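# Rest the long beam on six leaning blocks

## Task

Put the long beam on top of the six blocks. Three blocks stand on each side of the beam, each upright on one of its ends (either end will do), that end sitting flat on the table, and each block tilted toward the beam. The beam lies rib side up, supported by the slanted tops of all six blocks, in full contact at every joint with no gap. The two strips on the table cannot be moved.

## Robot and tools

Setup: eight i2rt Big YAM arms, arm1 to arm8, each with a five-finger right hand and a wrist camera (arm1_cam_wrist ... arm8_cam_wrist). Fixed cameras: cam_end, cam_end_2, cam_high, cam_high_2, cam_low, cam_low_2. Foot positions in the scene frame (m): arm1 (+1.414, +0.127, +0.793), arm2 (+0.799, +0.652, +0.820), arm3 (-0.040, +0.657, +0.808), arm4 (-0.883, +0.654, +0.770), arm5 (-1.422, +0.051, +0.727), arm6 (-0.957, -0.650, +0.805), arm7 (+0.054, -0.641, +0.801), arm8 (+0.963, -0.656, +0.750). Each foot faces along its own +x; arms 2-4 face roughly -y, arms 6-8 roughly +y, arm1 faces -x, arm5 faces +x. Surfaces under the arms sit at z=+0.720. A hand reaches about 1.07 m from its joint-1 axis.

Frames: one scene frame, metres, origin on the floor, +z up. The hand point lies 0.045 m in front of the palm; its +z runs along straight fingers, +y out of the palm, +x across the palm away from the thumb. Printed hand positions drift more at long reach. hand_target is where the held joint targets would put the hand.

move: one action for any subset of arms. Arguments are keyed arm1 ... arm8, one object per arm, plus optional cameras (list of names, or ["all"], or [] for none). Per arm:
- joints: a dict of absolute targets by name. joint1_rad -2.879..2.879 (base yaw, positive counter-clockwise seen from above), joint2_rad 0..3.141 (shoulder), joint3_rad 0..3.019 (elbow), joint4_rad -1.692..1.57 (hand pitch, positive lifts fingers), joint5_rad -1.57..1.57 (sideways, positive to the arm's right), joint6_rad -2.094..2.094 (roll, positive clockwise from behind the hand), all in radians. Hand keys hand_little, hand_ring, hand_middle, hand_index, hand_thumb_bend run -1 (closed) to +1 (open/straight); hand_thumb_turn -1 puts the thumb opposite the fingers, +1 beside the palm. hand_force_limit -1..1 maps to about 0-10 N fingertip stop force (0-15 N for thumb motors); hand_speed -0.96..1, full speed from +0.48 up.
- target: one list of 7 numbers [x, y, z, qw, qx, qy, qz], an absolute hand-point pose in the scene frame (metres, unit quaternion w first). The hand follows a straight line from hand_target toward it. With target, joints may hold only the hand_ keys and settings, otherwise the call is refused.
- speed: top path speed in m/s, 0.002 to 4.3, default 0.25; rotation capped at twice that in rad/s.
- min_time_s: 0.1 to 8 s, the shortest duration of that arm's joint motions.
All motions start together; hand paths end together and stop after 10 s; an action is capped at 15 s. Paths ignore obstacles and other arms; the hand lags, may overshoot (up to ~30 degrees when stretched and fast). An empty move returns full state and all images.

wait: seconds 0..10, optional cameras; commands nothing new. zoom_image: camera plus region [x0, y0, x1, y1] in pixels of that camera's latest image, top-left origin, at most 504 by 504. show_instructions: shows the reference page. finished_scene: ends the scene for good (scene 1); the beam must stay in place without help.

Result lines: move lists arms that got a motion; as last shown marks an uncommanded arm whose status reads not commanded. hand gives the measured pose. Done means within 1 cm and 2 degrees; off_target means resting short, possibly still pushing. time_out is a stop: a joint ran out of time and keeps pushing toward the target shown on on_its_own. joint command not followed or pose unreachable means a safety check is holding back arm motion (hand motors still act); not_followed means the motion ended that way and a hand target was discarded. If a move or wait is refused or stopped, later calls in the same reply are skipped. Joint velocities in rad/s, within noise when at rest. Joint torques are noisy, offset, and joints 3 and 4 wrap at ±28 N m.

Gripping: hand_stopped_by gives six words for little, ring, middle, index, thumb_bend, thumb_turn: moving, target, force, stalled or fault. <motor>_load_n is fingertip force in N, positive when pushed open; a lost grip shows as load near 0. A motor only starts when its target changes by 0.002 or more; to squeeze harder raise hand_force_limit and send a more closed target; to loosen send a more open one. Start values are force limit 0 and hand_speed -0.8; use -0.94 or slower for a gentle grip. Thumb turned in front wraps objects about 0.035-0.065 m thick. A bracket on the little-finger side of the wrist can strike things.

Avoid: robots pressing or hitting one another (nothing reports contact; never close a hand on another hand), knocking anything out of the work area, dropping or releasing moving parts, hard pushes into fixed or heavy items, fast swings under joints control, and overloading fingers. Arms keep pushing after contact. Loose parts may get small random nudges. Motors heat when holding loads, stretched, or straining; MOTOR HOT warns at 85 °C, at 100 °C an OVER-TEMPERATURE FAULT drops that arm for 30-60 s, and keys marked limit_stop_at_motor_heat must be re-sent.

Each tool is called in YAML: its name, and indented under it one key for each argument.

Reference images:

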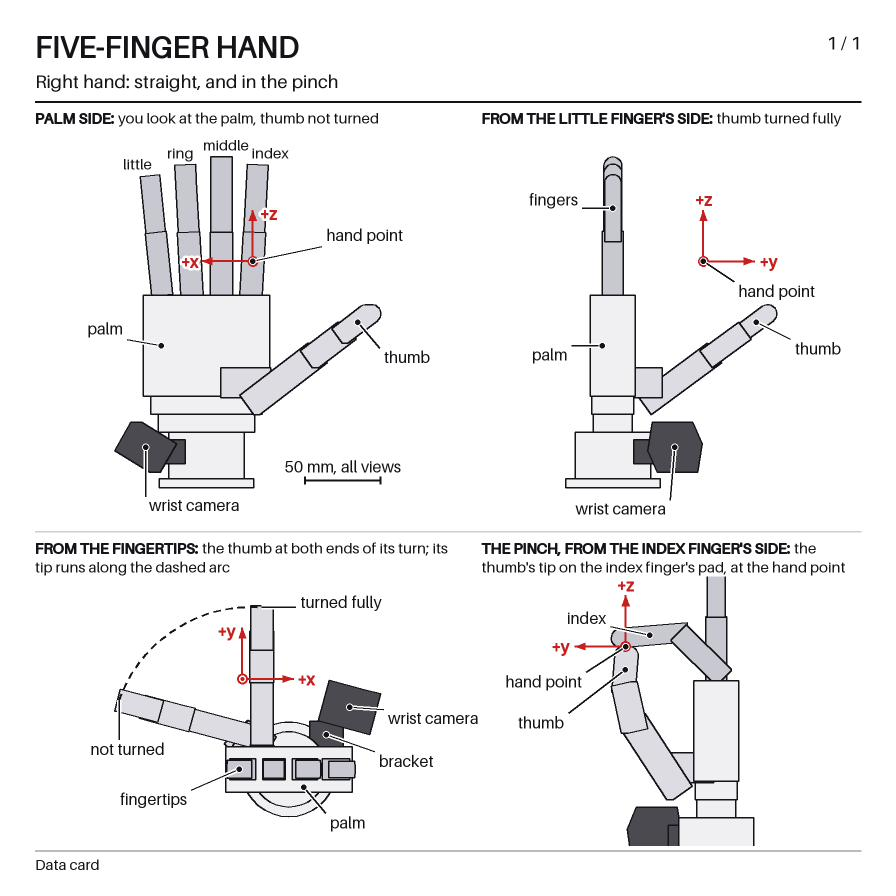

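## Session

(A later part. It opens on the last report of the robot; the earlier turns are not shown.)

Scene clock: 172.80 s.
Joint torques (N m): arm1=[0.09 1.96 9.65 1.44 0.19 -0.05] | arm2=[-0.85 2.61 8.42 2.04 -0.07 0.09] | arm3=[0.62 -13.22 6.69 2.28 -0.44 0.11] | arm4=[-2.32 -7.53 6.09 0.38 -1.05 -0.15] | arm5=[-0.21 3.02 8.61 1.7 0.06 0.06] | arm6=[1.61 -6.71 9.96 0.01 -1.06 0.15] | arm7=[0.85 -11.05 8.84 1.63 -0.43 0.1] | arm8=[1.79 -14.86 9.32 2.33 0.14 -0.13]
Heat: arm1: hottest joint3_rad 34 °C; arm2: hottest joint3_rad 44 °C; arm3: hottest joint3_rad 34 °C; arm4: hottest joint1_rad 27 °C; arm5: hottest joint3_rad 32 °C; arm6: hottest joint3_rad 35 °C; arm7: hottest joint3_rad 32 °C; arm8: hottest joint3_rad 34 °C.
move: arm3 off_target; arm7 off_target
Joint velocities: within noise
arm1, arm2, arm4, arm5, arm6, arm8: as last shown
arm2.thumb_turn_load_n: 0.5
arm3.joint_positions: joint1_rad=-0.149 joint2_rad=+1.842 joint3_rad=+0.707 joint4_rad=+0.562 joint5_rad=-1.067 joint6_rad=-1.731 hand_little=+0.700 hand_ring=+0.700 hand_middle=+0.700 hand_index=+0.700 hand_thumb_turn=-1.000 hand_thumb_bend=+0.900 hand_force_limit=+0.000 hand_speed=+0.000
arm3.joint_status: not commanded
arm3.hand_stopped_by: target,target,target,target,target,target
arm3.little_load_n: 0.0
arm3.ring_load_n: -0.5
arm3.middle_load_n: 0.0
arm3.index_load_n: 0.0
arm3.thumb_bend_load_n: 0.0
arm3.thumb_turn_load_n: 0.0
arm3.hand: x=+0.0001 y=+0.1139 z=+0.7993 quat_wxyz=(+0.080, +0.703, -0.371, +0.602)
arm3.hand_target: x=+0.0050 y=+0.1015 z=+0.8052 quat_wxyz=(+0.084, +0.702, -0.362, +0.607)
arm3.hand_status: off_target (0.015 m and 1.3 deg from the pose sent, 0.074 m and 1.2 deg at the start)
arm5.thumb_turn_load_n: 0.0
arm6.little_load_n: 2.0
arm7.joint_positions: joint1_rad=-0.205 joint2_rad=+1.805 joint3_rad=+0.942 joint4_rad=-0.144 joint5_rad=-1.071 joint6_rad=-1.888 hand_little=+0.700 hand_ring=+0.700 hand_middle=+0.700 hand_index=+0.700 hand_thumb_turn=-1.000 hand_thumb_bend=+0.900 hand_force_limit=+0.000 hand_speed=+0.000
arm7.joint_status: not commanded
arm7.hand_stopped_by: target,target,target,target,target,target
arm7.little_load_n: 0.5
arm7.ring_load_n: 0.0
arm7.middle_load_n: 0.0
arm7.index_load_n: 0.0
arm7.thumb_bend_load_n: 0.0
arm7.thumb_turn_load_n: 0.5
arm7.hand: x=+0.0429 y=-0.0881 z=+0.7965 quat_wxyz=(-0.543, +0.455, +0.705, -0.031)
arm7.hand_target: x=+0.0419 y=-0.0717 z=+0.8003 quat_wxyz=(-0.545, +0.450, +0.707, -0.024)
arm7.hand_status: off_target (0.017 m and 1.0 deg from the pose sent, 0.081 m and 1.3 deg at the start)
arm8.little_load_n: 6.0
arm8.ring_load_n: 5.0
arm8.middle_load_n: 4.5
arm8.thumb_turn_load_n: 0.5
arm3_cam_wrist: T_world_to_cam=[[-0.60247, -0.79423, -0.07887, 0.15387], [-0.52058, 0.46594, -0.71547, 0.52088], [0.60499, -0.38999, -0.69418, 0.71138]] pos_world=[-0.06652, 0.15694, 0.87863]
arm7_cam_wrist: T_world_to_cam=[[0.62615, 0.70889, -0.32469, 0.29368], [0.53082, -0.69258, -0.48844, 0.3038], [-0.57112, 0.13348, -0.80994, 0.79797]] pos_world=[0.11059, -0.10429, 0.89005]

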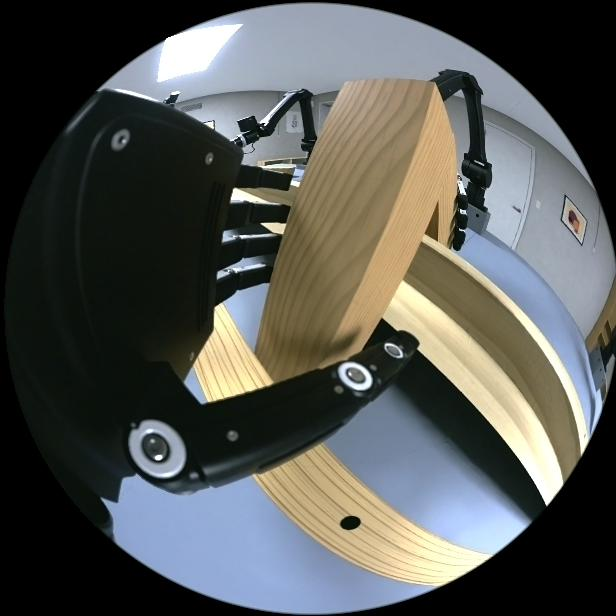

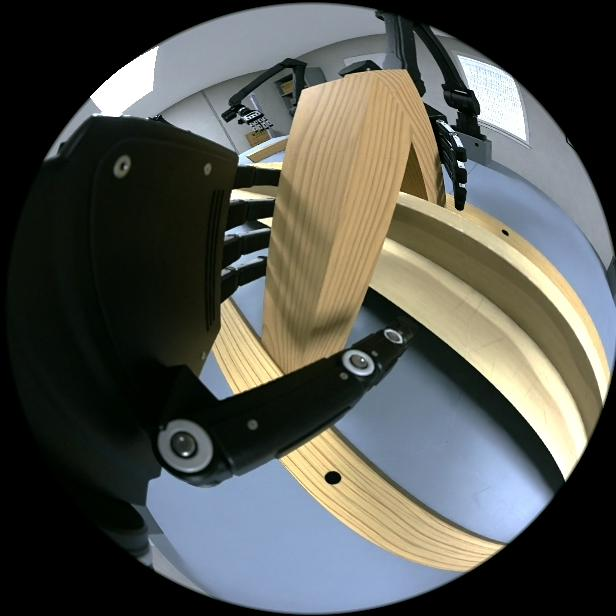

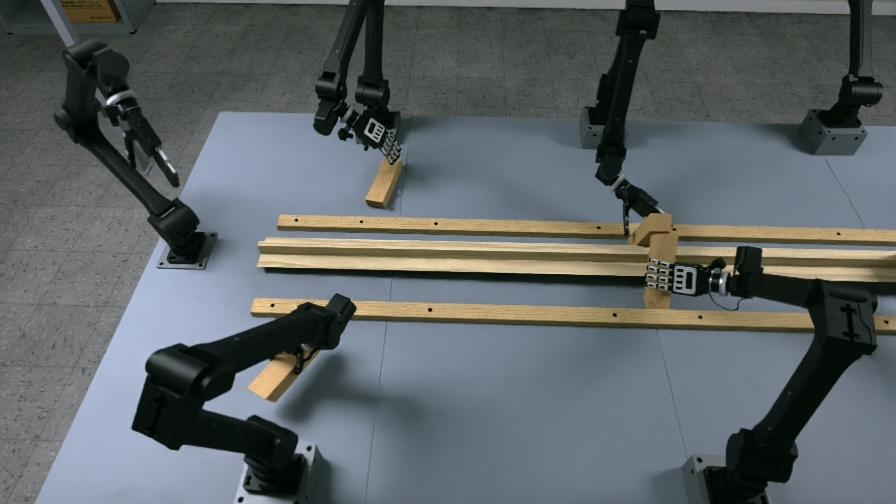

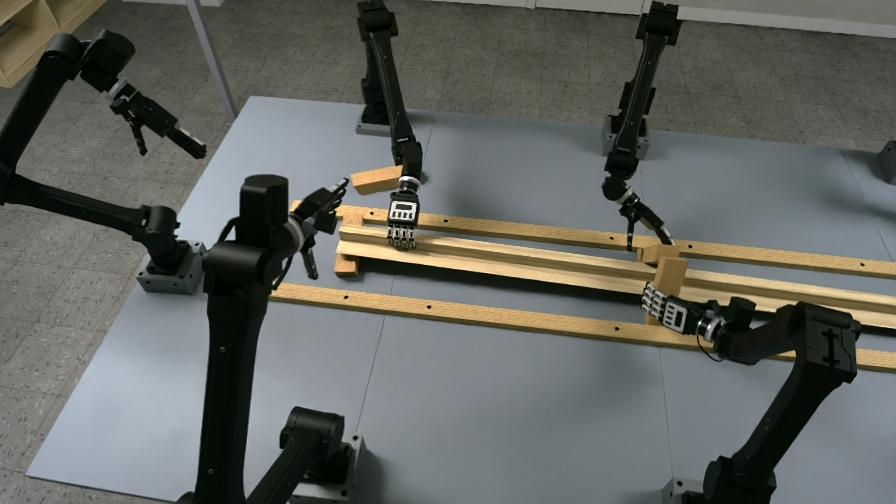

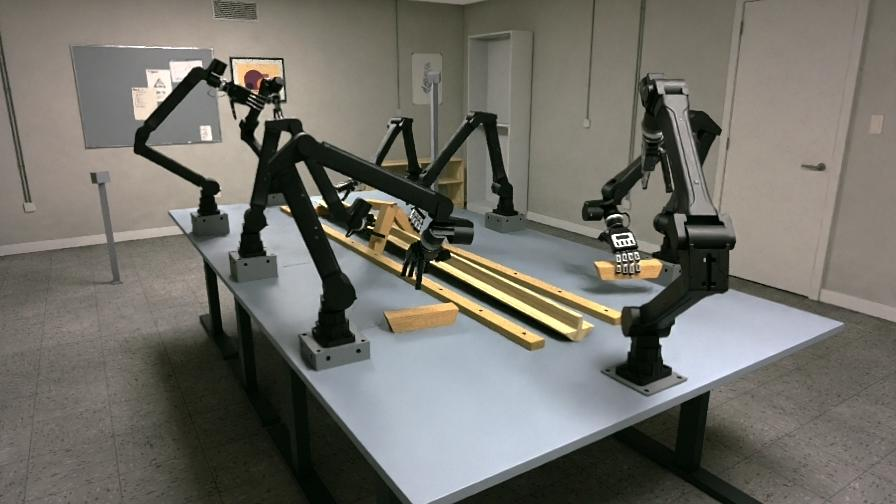

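move:
  arm7: {"joints": {"hand_speed": -0.93, "hand_force_limit": -0.5, "hand_thumb_bend": 0.1, "hand_index": 0.44, "hand_middle": 0.44, "hand_ring": 0.44, "hand_little": 0.44}}
  arm3: {"joints": {"hand_speed": -0.93, "hand_force_limit": -0.5, "hand_thumb_bend": 0.1, "hand_index": 0.44, "hand_middle": 0.44, "hand_ring": 0.44, "hand_little": 0.44}}
  cameras: ["arm3_cam_wrist", "arm7_cam_wrist", "cam_high", "cam_high_2"]

Scene clock: 179.63 s.
Joint torques (N m): arm1=[0.09 1.73 9.68 1.5 0.19 -0.04] | arm2=[-0.73 2.49 8.36 1.88 -0.07 0.06] | arm3=[0.44 -13.16 6.71 2.32 -0.51 0.11] | arm4=[-2.2 -7.53 6.11 0.34 -1.05 -0.15] | arm5=[-0.15 3.02 8.61 1.76 0.06 0.05] | arm6=[1.61 -6.65 9.96 0.01 -1.06 0.16] | arm7=[-0.62 -11.16 8.9 1.62 0.07 0] | arm8=[1.79 -14.86 9.33 2.33 0.14 -0.13]
Heat: arm1: hottest joint3_rad 34 °C; arm2: hottest joint3_rad 44 °C; arm3: hottest joint3_rad 34 °C; arm4: hottest joint1_rad 27 °C; arm5: hottest joint3_rad 33 °C; arm6: hottest joint3_rad 35 °C; arm7: hottest joint3_rad 33 °C; arm8: hottest joint3_rad 34 °C.
move: arm3 off_target; arm7 off_target
Joint velocities: within noise
arm1, arm2, arm5, arm6, arm8: as last shown
arm2.thumb_turn_load_n: 0.0
arm3.joint_positions: joint1_rad=-0.147 joint2_rad=+1.842 joint3_rad=+0.707 joint4_rad=+0.562 joint5_rad=-1.065 joint6_rad=-1.729 hand_little=+0.440 hand_ring=+0.440 hand_middle=+0.440 hand_index=+0.440 hand_thumb_turn=-1.000 hand_thumb_bend=+0.463 hand_force_limit=-0.500 hand_speed=-0.930
arm3.joint_status: hand_thumb_bend off_target (ended at +0.463, target +0.100); the others done
arm3.hand_stopped_by: target,target,target,target,force,target
arm3.little_load_n: 0.0
arm3.ring_load_n: 0.0
arm3.middle_load_n: 0.0
arm3.index_load_n: 2.0
arm3.thumb_bend_load_n: 4.0
arm3.thumb_turn_load_n: 0.0
arm3.hand: x=+0.0004 y=+0.1138 z=+0.7992 quat_wxyz=(+0.080, +0.702, -0.371, +0.602)
arm3.hand_target: x=+0.0050 y=+0.1014 z=+0.8053 quat_wxyz=(+0.084, +0.702, -0.362, +0.607)
arm3.hand_status: not commanded
arm4.joint_positions: joint1_rad=-0.206 joint2_rad=+1.225 joint3_rad=+0.782 joint4_rad=-1.232 joint5_rad=-0.912 joint6_rad=-1.661 hand_little=+0.700 hand_ring=+0.700 hand_middle=+0.700 hand_index=+0.700 hand_thumb_turn=-1.000 hand_thumb_bend=+0.900 hand_force_limit=+0.000 hand_speed=+0.000
arm4.joint_status: not commanded
arm4.hand_stopped_by: target,target,target,target,target,target
arm4.little_load_n: 0.0
arm4.ring_load_n: 0.0
arm4.middle_load_n: 0.0
arm4.index_load_n: 0.0
arm4.thumb_bend_load_n: 0.0
arm4.thumb_turn_load_n: 0.0
arm4.hand: x=-0.8331 y=+0.3825 z=+0.8804 quat_wxyz=(-0.285, +0.567, -0.697, +0.334)
arm4.hand_target: x=-0.8371 y=+0.3791 z=+0.8799 quat_wxyz=(-0.278, +0.568, -0.696, +0.341)
arm4.hand_status: not commanded
arm6.index_load_n: 2.0
arm6.thumb_bend_load_n: 7.0
arm7.joint_positions: joint1_rad=-0.187 joint2_rad=+1.805 joint3_rad=+0.942 joint4_rad=-0.144 joint5_rad=-1.085 joint6_rad=-1.880 hand_little=+0.440 hand_ring=+0.441 hand_middle=+0.452 hand_index=+0.498 hand_thumb_turn=-1.000 hand_thumb_bend=+0.419 hand_force_limit=-0.500 hand_speed=-0.930
arm7.joint_status: hand_index off_target (ended at +0.498, target +0.440); hand_thumb_bend off_target (ended at +0.419, target +0.100); the others done
arm7.hand_stopped_by: target,target,force,force,force,target
arm7.little_load_n: 0.0
arm7.ring_load_n: 3.5
arm7.middle_load_n: 2.5
arm7.index_load_n: 0.0
arm7.thumb_bend_load_n: 3.5
arm7.thumb_turn_load_n: 1.0
arm7.hand: x=+0.0308 y=-0.0893 z=+0.7979 quat_wxyz=(-0.547, +0.448, +0.706, -0.041)
arm7.hand_target: x=+0.0418 y=-0.0717 z=+0.8003 quat_wxyz=(-0.545, +0.450, +0.707, -0.024)
arm7.hand_status: not commanded
arm8.little_load_n: 5.5
arm8.ring_load_n: 5.5
arm8.middle_load_n: 5.0
arm8.thumb_turn_load_n: 0.0
arm3_cam_wrist: T_world_to_cam=[[-0.60317, -0.79364, -0.07954, 0.15439], [-0.52038, 0.46713, -0.71484, 0.52039], [0.60448, -0.38978, -0.69475, 0.71142]] pos_world=[-0.06612, 0.15674, 0.87853]
arm7_cam_wrist: T_world_to_cam=[[0.60572, 0.72122, -0.33607, 0.31338], [0.53856, -0.68253, -0.49408, 0.31527], [-0.58571, 0.11828, -0.80184, 0.78503]] pos_world=[0.10019, -0.1037, 0.89055]

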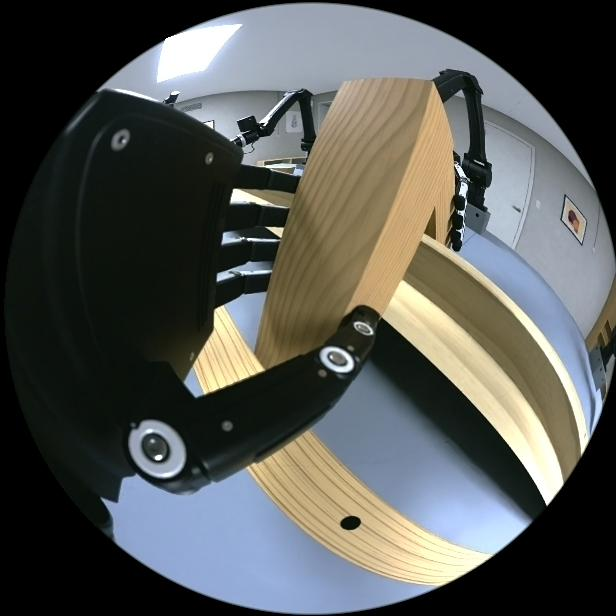

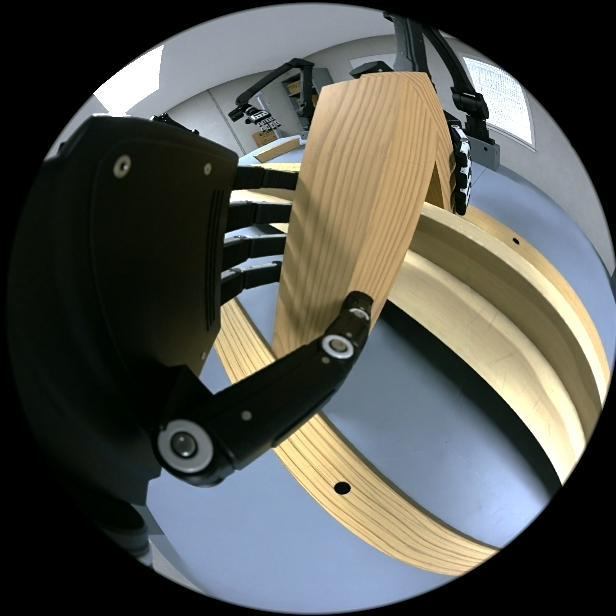

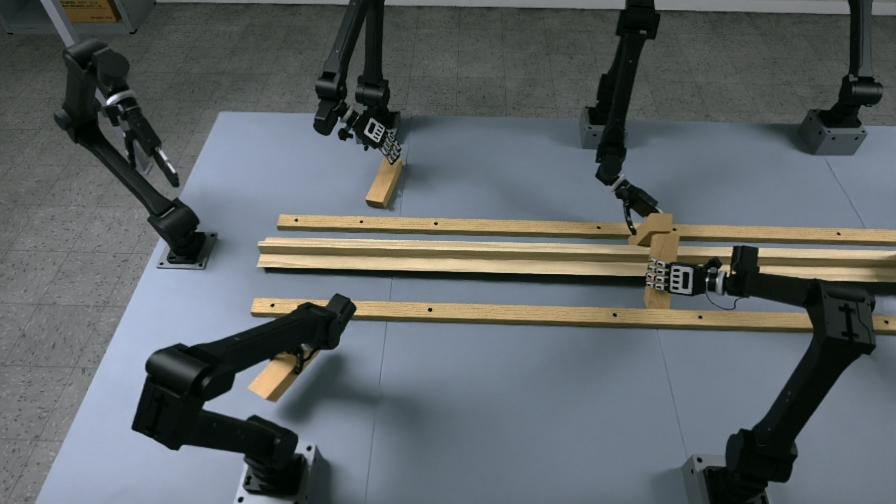

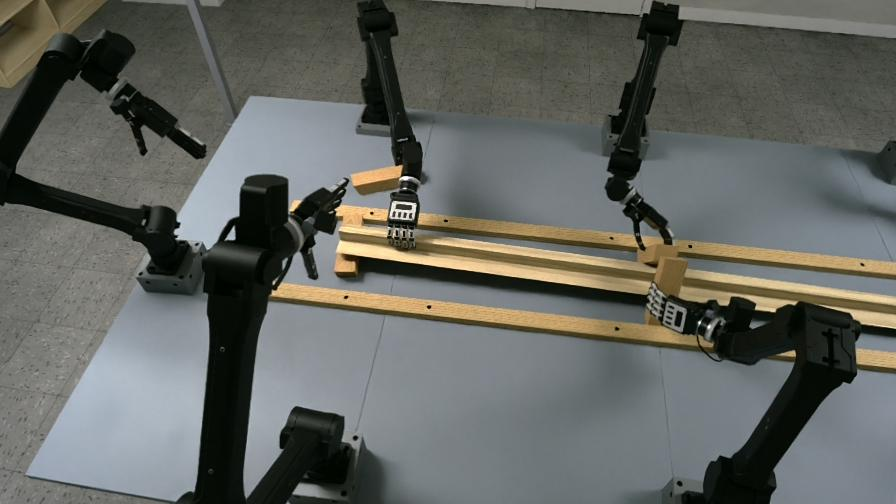

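move:
  arm7: {"joints": {"hand_force_limit": -0.4, "hand_thumb_bend": 0.05, "hand_index": 0.3, "hand_middle": 0.3, "hand_ring": 0.3, "hand_little": 0.3}}
  arm3: {"joints": {"hand_force_limit": -0.4, "hand_thumb_bend": 0.05, "hand_index": 0.3, "hand_middle": 0.3, "hand_ring": 0.3, "hand_little": 0.3}}
  cameras: ["arm3_cam_wrist", "arm7_cam_wrist"]

Scene clock: 184.33 s.
Joint torques (N m): arm1=[0.38 1.55 9.63 1.52 0.2 -0.01] | arm2=[-0.62 2.08 8.36 1.85 -0.08 0.04] | arm3=[0.56 -13.27 6.74 2.29 -0.51 0.09] | arm4=[-1.96 -7.47 6.12 0.35 -1.07 -0.14] | arm5=[-0.26 3.14 8.61 1.72 0.06 0.07] | arm6=[1.61 -6.71 9.95 0.03 -1.06 0.15] | arm7=[-0.56 -11.22 8.83 1.62 0.07 -0.01] | arm8=[1.79 -14.86 9.33 2.33 0.14 -0.13]
Heat: arm1: hottest joint3_rad 34 °C; arm2: hottest joint3_rad 44 °C; arm3: hottest joint3_rad 33 °C; arm4: hottest joint1_rad 27 °C; arm5: hottest joint3_rad 33 °C; arm6: hottest joint3_rad 35 °C; arm7: hottest joint3_rad 33 °C; arm8: hottest joint3_rad 34 °C.
move: arm3 off_target; arm7 off_target
Joint velocities: within noise
arm1, arm2, arm4, arm5, arm6, arm8: as last shown
arm3.joint_positions: joint1_rad=-0.147 joint2_rad=+1.842 joint3_rad=+0.707 joint4_rad=+0.564 joint5_rad=-1.065 joint6_rad=-1.728 hand_little=+0.310 hand_ring=+0.350 hand_middle=+0.389 hand_index=+0.428 hand_thumb_turn=-1.000 hand_thumb_bend=+0.461 hand_force_limit=-0.400 hand_speed=-0.930
arm3.joint_status: hand_ring off_target (ended at +0.350, target +0.300); hand_middle off_target (ended at +0.389, target +0.300); hand_index off_target (ended at +0.428, target +0.300); hand_thumb_bend off_target (ended at +0.461, target +0.050); the others done
arm3.hand_stopped_by: force,force,force,force,force,target
arm3.little_load_n: 3.5
arm3.ring_load_n: 2.5
arm3.middle_load_n: 1.0
arm3.index_load_n: 0.5
arm3.thumb_bend_load_n: 7.5
arm3.thumb_turn_load_n: 1.5
arm3.hand: x=+0.0004 y=+0.1137 z=+0.7993 quat_wxyz=(+0.080, +0.702, -0.371, +0.602)
arm3.hand_target: x=+0.0050 y=+0.1015 z=+0.8052 quat_wxyz=(+0.084, +0.702, -0.362, +0.607)
arm3.hand_status: not commanded
arm4.ring_load_n: -0.5
arm4.thumb_turn_load_n: 0.5
arm5.little_load_n: -0.5
arm5.ring_load_n: -0.5
arm6.little_load_n: 2.5
arm6.index_load_n: 2.5
arm6.thumb_bend_load_n: 6.5
arm7.joint_positions: joint1_rad=-0.187 joint2_rad=+1.805 joint3_rad=+0.942 joint4_rad=-0.144 joint5_rad=-1.085 joint6_rad=-1.880 hand_little=+0.422 hand_ring=+0.441 hand_middle=+0.447 hand_index=+0.454 hand_thumb_turn=-1.000 hand_thumb_bend=+0.419 hand_force_limit=-0.400 hand_speed=-0.930
arm7.joint_status: hand_little off_target (ended at +0.422, target +0.300); hand_ring off_target (ended at +0.441, target +0.300); hand_middle off_target (ended at +0.447, target +0.300); hand_index off_target (ended at +0.454, target +0.300); hand_thumb_bend off_target (ended at +0.419, target +0.050); the others done
arm7.hand_stopped_by: force,force,force,force,force,target
arm7.little_load_n: 2.5
arm7.ring_load_n: 1.0
arm7.middle_load_n: 2.0
arm7.index_load_n: 5.0
arm7.thumb_bend_load_n: 6.0
arm7.thumb_turn_load_n: 1.0
arm7.hand: x=+0.0307 y=-0.0893 z=+0.7980 quat_wxyz=(-0.547, +0.448, +0.706, -0.042)
arm7.hand_target: x=+0.0418 y=-0.0717 z=+0.8003 quat_wxyz=(-0.545, +0.450, +0.707, -0.024)
arm7.hand_status: not commanded
arm8.ring_load_n: 5.0
arm8.middle_load_n: 4.5
arm3_cam_wrist: T_world_to_cam=[[-0.60338, -0.79347, -0.07958, 0.15433], [-0.51989, 0.46708, -0.71523, 0.52079], [0.60468, -0.39018, -0.69435, 0.71127]] pos_world=[-0.06622, 0.15674, 0.87863]
arm7_cam_wrist: T_world_to_cam=[[0.60549, 0.72132, -0.33628, 0.31368], [0.53849, -0.68245, -0.49426, 0.31538], [-0.58601, 0.11818, -0.80164, 0.78488]] pos_world=[0.10019, -0.1038, 0.89055]

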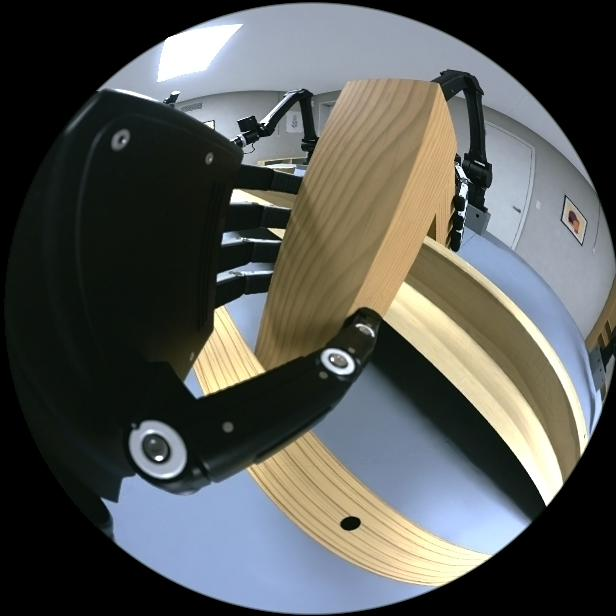

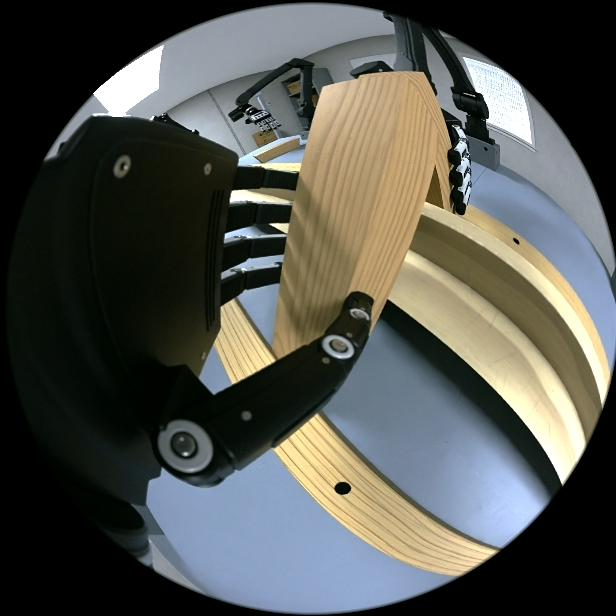

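move:
  arm3: {"target": [0.005, 0.150, 0.95, 0.084, 0.702, -0.362, 0.607], "speed": 0.1}
  cameras: ["arm3_cam_wrist", "arm7_cam_wrist", "cam_high_2", "cam_high"]

Scene clock: 186.93 s.
Joint torques (N m): arm1=[0.03 1.67 9.65 1.44 0.2 -0.02] | arm2=[-1.2 2.32 8.32 1.76 -0.01 0.04] | arm3=[-1.2 -10.34 9.99 1.21 -0.58 -0.21] | arm4=[-2.2 -7.18 6.16 0.42 -1.07 -0.12] | arm5=[-0.03 2.96 8.59 1.7 0.05 0.06] | arm6=[1.61 -6.59 9.96 0.02 -1.06 0.15] | arm7=[-0.62 -11.16 8.81 1.55 -0.04 -0.03] | arm8=[1.79 -15.38 9.33 2.24 0.12 -0.13]
Heat: arm1: hottest joint3_rad 34 °C; arm2: hottest joint3_rad 44 °C; arm3: hottest joint3_rad 33 °C; arm4: hottest joint1_rad 27 °C; arm5: hottest joint3_rad 33 °C; arm6: hottest joint3_rad 36 °C; arm7: hottest joint3_rad 33 °C; arm8: hottest joint3_rad 34 °C.
move: arm3 off_target
Joint velocities: within noise
arm1, arm2, arm4, arm5, arm6, arm7, arm8: as last shown
arm3.joint_positions: joint1_rad=-0.147 joint2_rad=+1.374 joint3_rad=+0.661 joint4_rad=+0.120 joint5_rad=-1.082 joint6_rad=-1.721 hand_little=+0.310 hand_ring=+0.350 hand_middle=+0.389 hand_index=+0.428 hand_thumb_turn=-1.000 hand_thumb_bend=+0.459 hand_force_limit=-0.400 hand_speed=-0.930
arm3.joint_status: not commanded
arm3.hand_stopped_by: force,force,force,force,force,target
arm3.little_load_n: 0.0
arm3.ring_load_n: 0.0
arm3.middle_load_n: 0.0
arm3.index_load_n: 0.0
arm3.thumb_bend_load_n: 0.0
arm3.thumb_turn_load_n: 0.0
arm3.hand: x=+0.0125 y=+0.1645 z=+0.9313 quat_wxyz=(+0.064, +0.700, -0.375, +0.604)
arm3.hand_target: x=+0.0050 y=+0.1508 z=+0.9502 quat_wxyz=(+0.084, +0.702, -0.362, +0.607)
arm3.hand_status: off_target (0.025 m and 2.8 deg from the pose sent, 0.155 m and 1.3 deg at the start)
arm4.ring_load_n: 0.0
arm4.thumb_turn_load_n: 0.0
arm5.little_load_n: 0.0
arm5.ring_load_n: 0.0
arm6.little_load_n: 2.0
arm6.index_load_n: 2.0
arm6.thumb_bend_load_n: 7.0
arm7.joint_positions: joint1_rad=-0.187 joint2_rad=+1.805 joint3_rad=+0.943 joint4_rad=-0.142 joint5_rad=-1.082 joint6_rad=-1.877 hand_little=+0.422 hand_ring=+0.440 hand_middle=+0.447 hand_index=+0.454 hand_thumb_turn=-1.000 hand_thumb_bend=+0.419 hand_force_limit=-0.400 hand_speed=-0.930
arm7.little_load_n: 1.5
arm7.ring_load_n: 0.5
arm7.index_load_n: 5.5
arm7.hand: x=+0.0313 y=-0.0887 z=+0.7980 quat_wxyz=(-0.546, +0.449, +0.706, -0.041)
arm8.joint_positions: joint1_rad=+0.458 joint2_rad=+1.830 joint3_rad=+1.059 joint4_rad=+0.451 joint5_rad=+0.431 joint6_rad=+0.133 hand_little=-0.072 hand_ring=-0.051 hand_middle=-0.038 hand_index=-0.046 hand_thumb_turn=-1.000 hand_thumb_bend=+0.213 hand_force_limit=+0.000 hand_speed=-0.930
arm8.little_load_n: 4.5
arm8.ring_load_n: 4.0
arm8.middle_load_n: 4.0
arm8.index_load_n: 5.0
arm8.thumb_bend_load_n: 8.5
arm8.hand: x=+0.7097 y=-0.0078 z=+0.8225 quat_wxyz=(-0.595, +0.804, -0.004, +0.003)
arm8.hand_target: x=+0.7022 y=-0.0122 z=+0.8122 quat_wxyz=(-0.590, +0.807, +0.000, +0.000)
pictures: arm3_cam_wrist, arm7_cam_wrist, cam_high, cam_high_2
arm3_cam_wrist: T_world_to_cam=[[-0.59189, -0.79851, -0.10979, 0.24128], [-0.51351, 0.47856, -0.71224, 0.59292], [0.62127, -0.36519, -0.6933, 0.8101]] pos_world=[-0.05601, 0.20476, 1.01043]
arm7_cam_wrist: T_world_to_cam=[[0.60814, 0.71932, -0.33579, 0.3122], [0.53737, -0.68437, -0.49283, 0.31419], [-0.5843, 0.11927, -0.80273, 0.78604]] pos_world=[0.10059, -0.1033, 0.89065]

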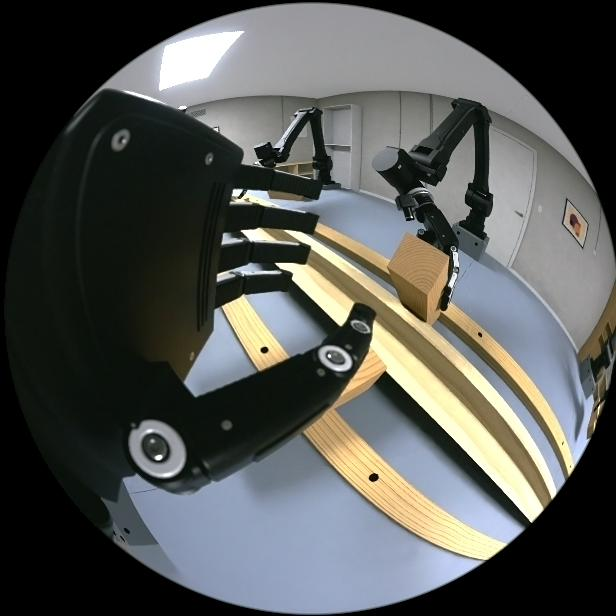

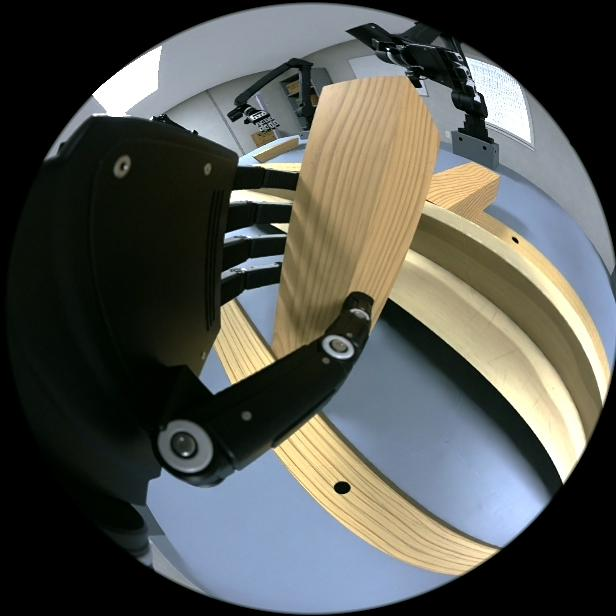

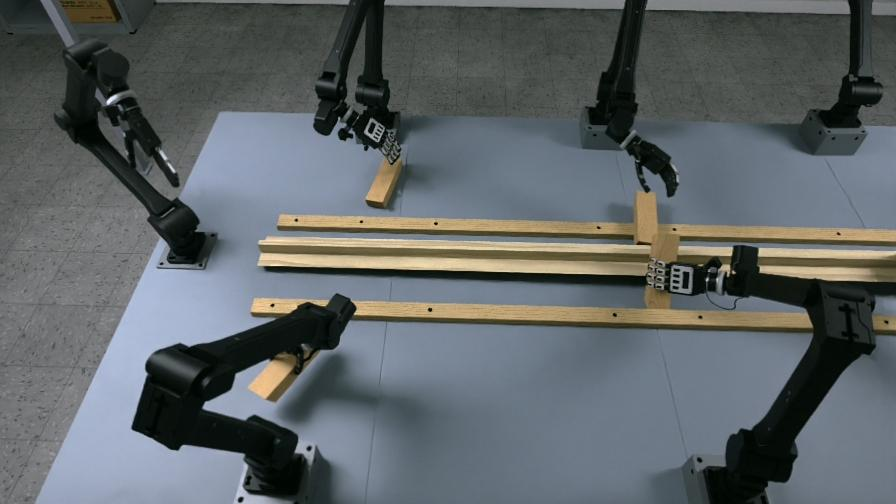

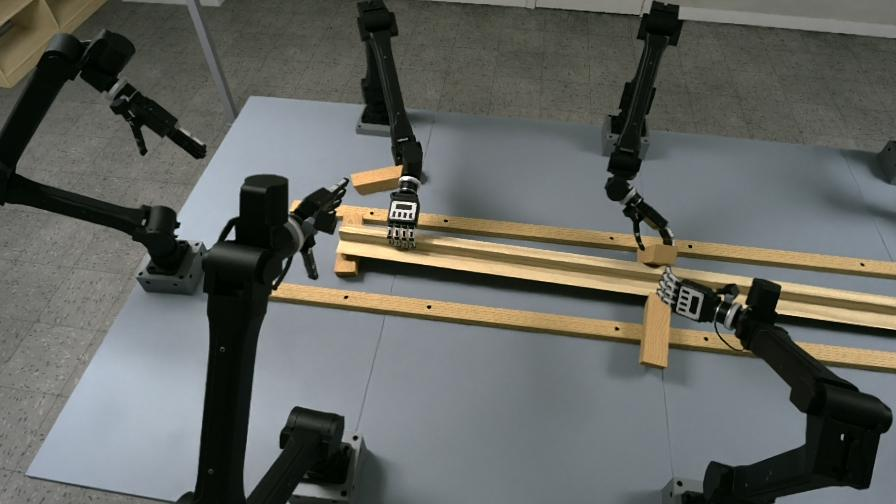

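zoom_image:
  camera: "cam_high_2"
  region: [600, 230, 740, 390]

zoom_image:
  camera: "cam_high"
  region: [590, 170, 730, 320]

zoom_image:
  camera: "arm7_cam_wrist"
  region: [250, 50, 520, 370]

Scaled by 3.150 from the camera's image (finer frame: 1280x720).

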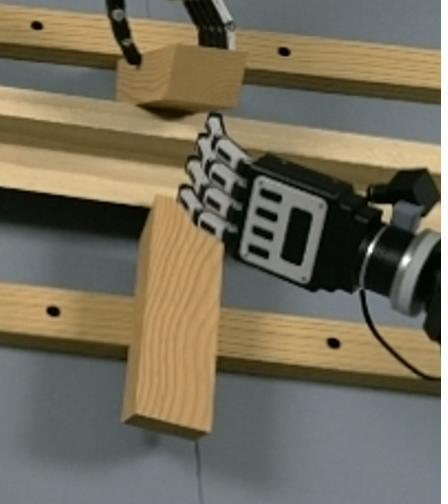

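Scaled by 3.360 from the camera's image (finer frame: 1280x720).

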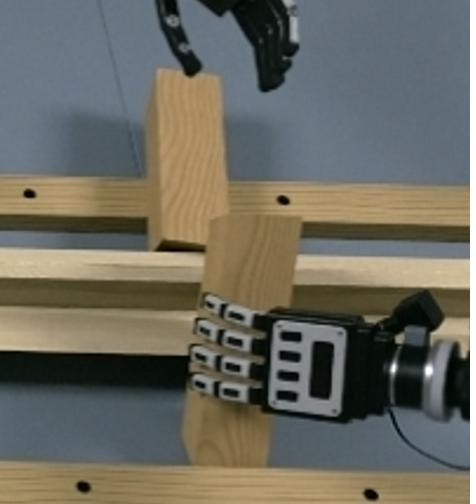

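Scaled by 1.575 from the camera's image (finer frame: 880x880).

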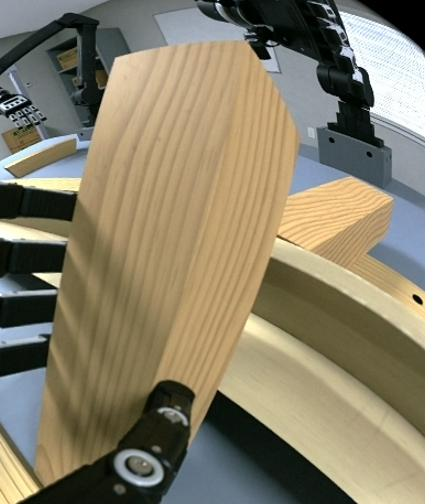

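move:
  arm3: {"target": [0.03, 0.215, 0.93, 0.288, -0.587, 0.679, -0.333], "speed": 0.15, "joints": {"hand_speed": 0, "hand_thumb_bend": 0.9, "hand_index": 0.7, "hand_middle": 0.7, "hand_ring": 0.7, "hand_little": 0.7}}
  cameras: ["arm3_cam_wrist", "cam_high_2", "cam_high", "cam_low"]

zoom_image:
  camera: "arm3_cam_wrist"
  region: [320, 100, 560, 360]

Scene clock: 195.33 s.
Joint torques (N m): arm1=[0.03 1.55 9.68 1.48 0.17 0] | arm2=[-0.62 2.26 8.17 2.11 -0.04 0] | arm3=[0.56 -12.81 10.77 -0.14 -0.67 0.15] | arm4=[-2.49 -7.53 6.08 0.38 -1.05 -0.16] | arm5=[-0.21 2.78 8.57 1.74 0.04 0.07] | arm6=[1.61 -6.65 9.98 0.01 -1.05 0.15] | arm7=[-0.56 -11.16 8.84 1.59 -0.03 -0.02] | arm8=[1.79 -14.92 9.32 2.26 0.12 -0.13]
Heat: arm1: hottest joint3_rad 35 °C; arm2: hottest joint3_rad 44 °C; arm3: hottest joint3_rad 34 °C; arm4: hottest joint1_rad 27 °C; arm5: hottest joint3_rad 33 °C; arm6: hottest joint3_rad 36 °C; arm7: hottest joint3_rad 34 °C; arm8: hottest joint3_rad 34 °C.
move: arm3 off_target
Joint velocities: within noise
arm1, arm2, arm4, arm5, arm6, arm7, arm8: as last shown
arm3.joint_positions: joint1_rad=-0.087 joint2_rad=+1.588 joint3_rad=+1.169 joint4_rad=-1.126 joint5_rad=-0.913 joint6_rad=-1.526 hand_little=+0.700 hand_ring=+0.700 hand_middle=+0.700 hand_index=+0.700 hand_thumb_turn=-1.000 hand_thumb_bend=+0.900 hand_force_limit=-0.400 hand_speed=+0.000
arm3.joint_status: all done
arm3.hand_stopped_by: target,target,target,target,target,target
arm3.little_load_n: 0.0
arm3.ring_load_n: 0.0
arm3.middle_load_n: 0.0
arm3.index_load_n: 0.0
arm3.thumb_bend_load_n: 0.0
arm3.thumb_turn_load_n: 0.0
arm3.hand: x=+0.0256 y=+0.2284 z=+0.9203 quat_wxyz=(-0.291, +0.584, -0.681, +0.331)
arm3.hand_target: x=+0.0300 y=+0.2156 z=+0.9299 quat_wxyz=(-0.288, +0.587, -0.679, +0.333)
arm3.hand_status: off_target (0.017 m and 0.6 deg from the pose sent, 0.054 m and 63.8 deg at the start)
arm6.little_load_n: 2.5
arm6.index_load_n: 2.5
arm7.index_load_n: 5.0
arm8.ring_load_n: 4.5
arm8.thumb_turn_load_n: 0.5
pictures: arm3_cam_wrist, cam_high, cam_high_2, cam_low
arm3_cam_wrist: T_world_to_cam=[[-0.62875, -0.16811, -0.75922, 0.75348], [-0.39061, 0.91251, 0.12143, -0.30813], [0.67238, 0.37291, -0.63941, 0.59815]] pos_world=[-0.04879, 0.18478, 0.99193]

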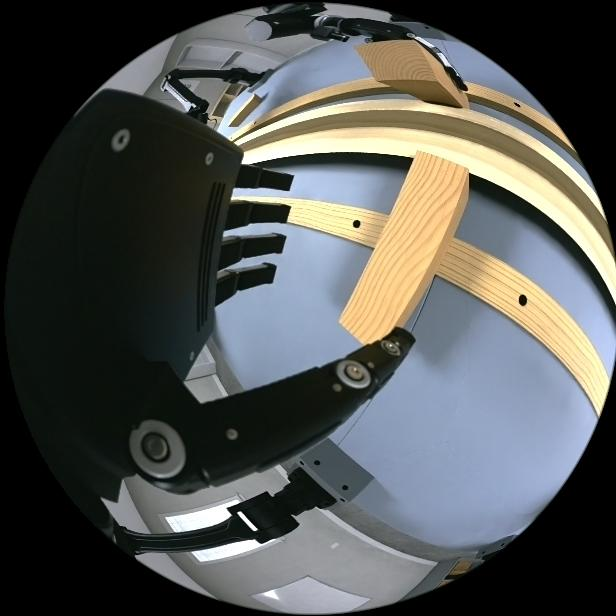

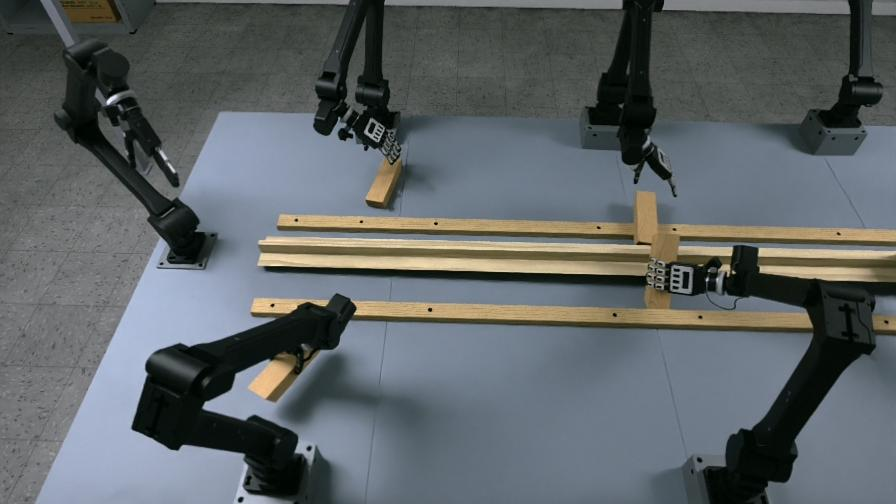

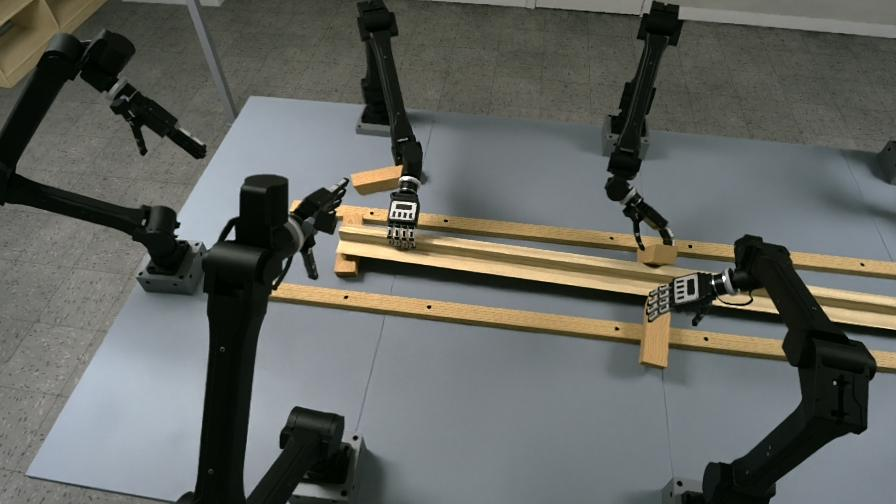

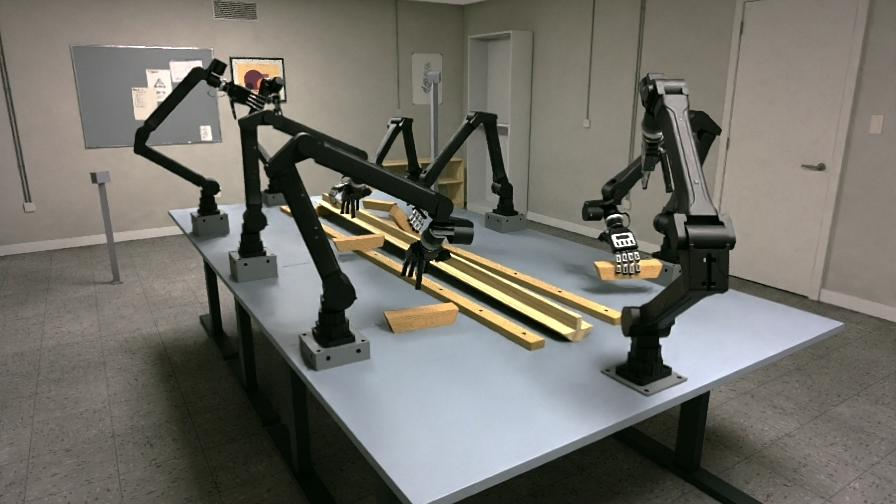

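Scaled by 1.938 from the camera's image (finer frame: 880x880).

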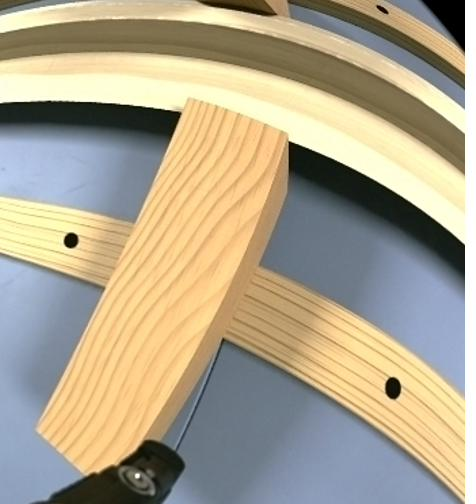

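move:
  arm3: {"target": [0.037, 0.200, 0.828, 0.269, -0.549, 0.710, -0.348], "speed": 0.12}
  cameras: ["arm3_cam_wrist", "cam_high_2", "cam_low"]

zoom_image:
  camera: "arm3_cam_wrist"
  region: [220, 80, 480, 400]

zoom_image:
  camera: "cam_low"
  region: [300, 160, 480, 320]

Scene clock: 201.53 s.
Joint torques (N m): arm1=[0.26 1.67 9.68 1.48 0.18 -0.04] | arm2=[-1.26 1.85 8.32 1.65 -0.02 0.03] | arm3=[0.62 -14.27 7.06 1.11 -0.64 0.15] | arm4=[-2.2 -7.3 6.16 0.31 -1.06 -0.13] | arm5=[-0.38 3.08 8.65 1.66 0.06 0.06] | arm6=[1.61 -6.77 9.96 0.01 -1.06 0.15] | arm7=[-0.5 -11.05 8.84 1.57 -0.04 -0.03] | arm8=[1.79 -14.86 9.33 2.26 0.12 -0.13]
Heat: arm1: hottest joint3_rad 35 °C; arm2: hottest joint3_rad 44 °C; arm3: hottest joint3_rad 34 °C; arm4: hottest joint1_rad 27 °C; arm5: hottest joint3_rad 33 °C; arm6: hottest joint3_rad 36 °C; arm7: hottest joint3_rad 34 °C; arm8: hottest joint3_rad 34 °C.
move: arm3 done
Joint velocities: within noise
arm1, arm2, arm4, arm5, arm7: as last shown
arm3.joint_positions: joint1_rad=-0.073 joint2_rad=+1.710 joint3_rad=+1.048 joint4_rad=-0.715 joint5_rad=-0.897 joint6_rad=-1.329 hand_little=+0.700 hand_ring=+0.700 hand_middle=+0.700 hand_index=+0.700 hand_thumb_turn=-1.000 hand_thumb_bend=+0.900 hand_force_limit=-0.400 hand_speed=+0.000
arm3.joint_status: not commanded
arm3.hand_stopped_by: target,target,target,target,target,target
arm3.little_load_n: 0.0
arm3.ring_load_n: 0.0
arm3.middle_load_n: 0.0
arm3.index_load_n: 0.0
arm3.thumb_bend_load_n: 0.0
arm3.thumb_turn_load_n: 0.0
arm3.hand: x=+0.0309 y=+0.2023 z=+0.8296 quat_wxyz=(-0.267, +0.549, -0.711, +0.350)
arm3.hand_target: x=+0.0370 y=+0.2001 z=+0.8280 quat_wxyz=(-0.269, +0.549, -0.710, +0.348)
arm3.hand_status: done (0.007 m and 0.3 deg from the pose sent, 0.097 m and 6.1 deg at the start)
arm4.little_load_n: -0.5
arm6.joint_positions: joint1_rad=-0.356 joint2_rad=+1.243 joint3_rad=+0.548 joint4_rad=-0.818 joint5_rad=-0.903 joint6_rad=-1.448 hand_little=+0.235 hand_ring=+0.255 hand_middle=+0.256 hand_index=+0.261 hand_thumb_turn=-1.000 hand_thumb_bend=+0.674 hand_force_limit=-0.400 hand_speed=-0.930
arm6.joint_status: not commanded
arm6.hand_stopped_by: force,force,force,force,force,target
arm6.little_load_n: 2.0
arm6.ring_load_n: 0.0
arm6.middle_load_n: 2.5
arm6.index_load_n: 2.5
arm6.thumb_bend_load_n: 7.0
arm6.thumb_turn_load_n: 2.0
arm6.hand: x=-0.9747 y=-0.3894 z=+0.8300 quat_wxyz=(-0.361, +0.773, +0.461, -0.243)
arm6.hand_target: x=-0.9703 y=-0.3688 z=+0.8498 quat_wxyz=(-0.377, +0.766, +0.467, -0.229)
arm6.hand_status: not commanded
arm7.little_load_n: 2.0
arm8.joint_positions: joint1_rad=+0.458 joint2_rad=+1.830 joint3_rad=+1.059 joint4_rad=+0.451 joint5_rad=+0.431 joint6_rad=+0.133 hand_little=-0.072 hand_ring=-0.051 hand_middle=-0.038 hand_index=-0.046 hand_thumb_turn=-1.000 hand_thumb_bend=+0.213 hand_force_limit=+0.000 hand_speed=-0.930
arm8.joint_status: not commanded
arm8.hand_stopped_by: force,force,force,force,force,target
arm8.little_load_n: 4.5
arm8.ring_load_n: 4.0
arm8.middle_load_n: 4.0
arm8.index_load_n: 5.0
arm8.thumb_bend_load_n: 8.5
arm8.thumb_turn_load_n: 0.0
arm8.hand: x=+0.7097 y=-0.0078 z=+0.8225 quat_wxyz=(-0.595, +0.804, -0.004, +0.003)
arm8.hand_target: x=+0.7022 y=-0.0122 z=+0.8122 quat_wxyz=(-0.590, +0.807, +0.000, +0.000)
arm8.hand_status: not commanded
arm3_cam_wrist: T_world_to_cam=[[-0.64728, -0.1085, -0.75449, 0.66823], [-0.28929, 0.95073, 0.11146, -0.27392], [0.70522, 0.29041, -0.64678, 0.56806]] pos_world=[-0.04732, 0.16795, 0.90212]

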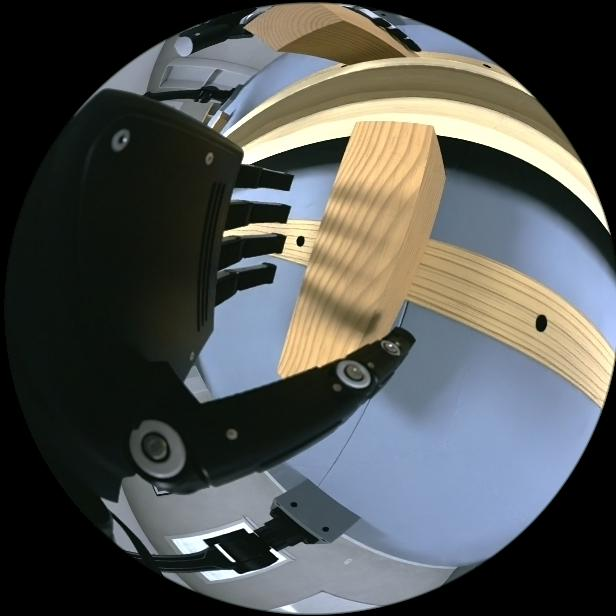

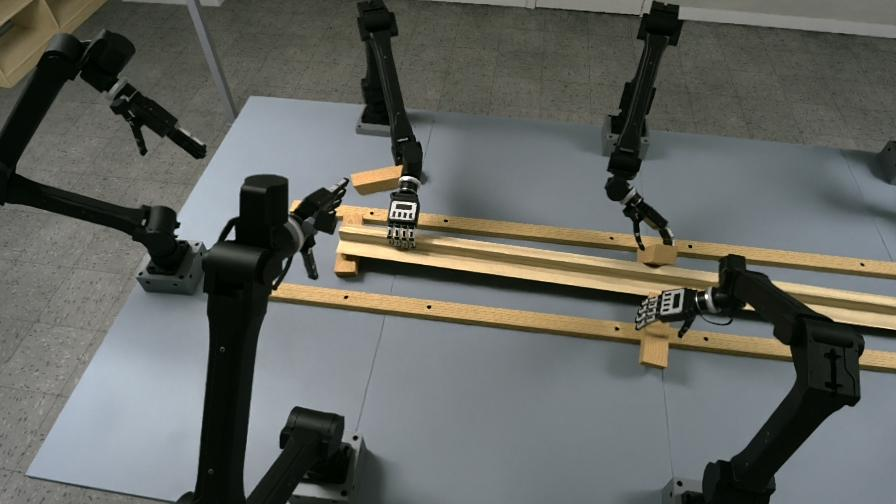

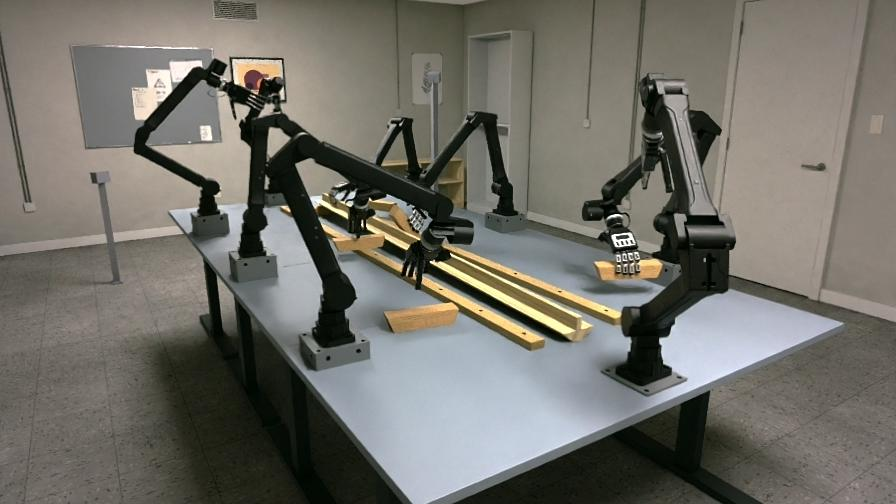

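Scaled by 1.575 from the camera's image (finer frame: 880x880).

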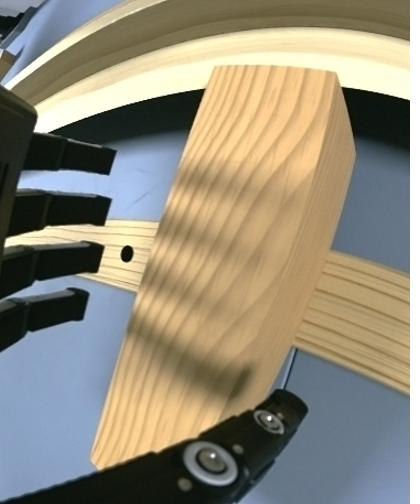

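Scaled by 2.800 from the camera's image (finer frame: 1280x720).

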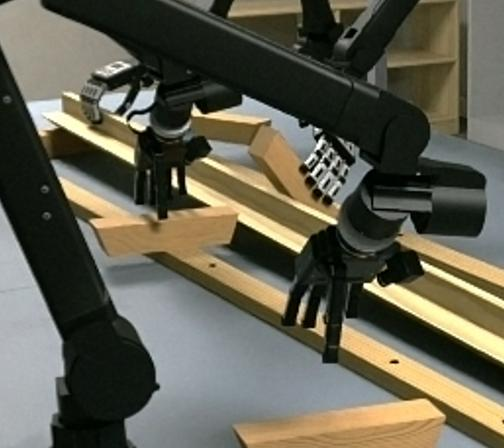

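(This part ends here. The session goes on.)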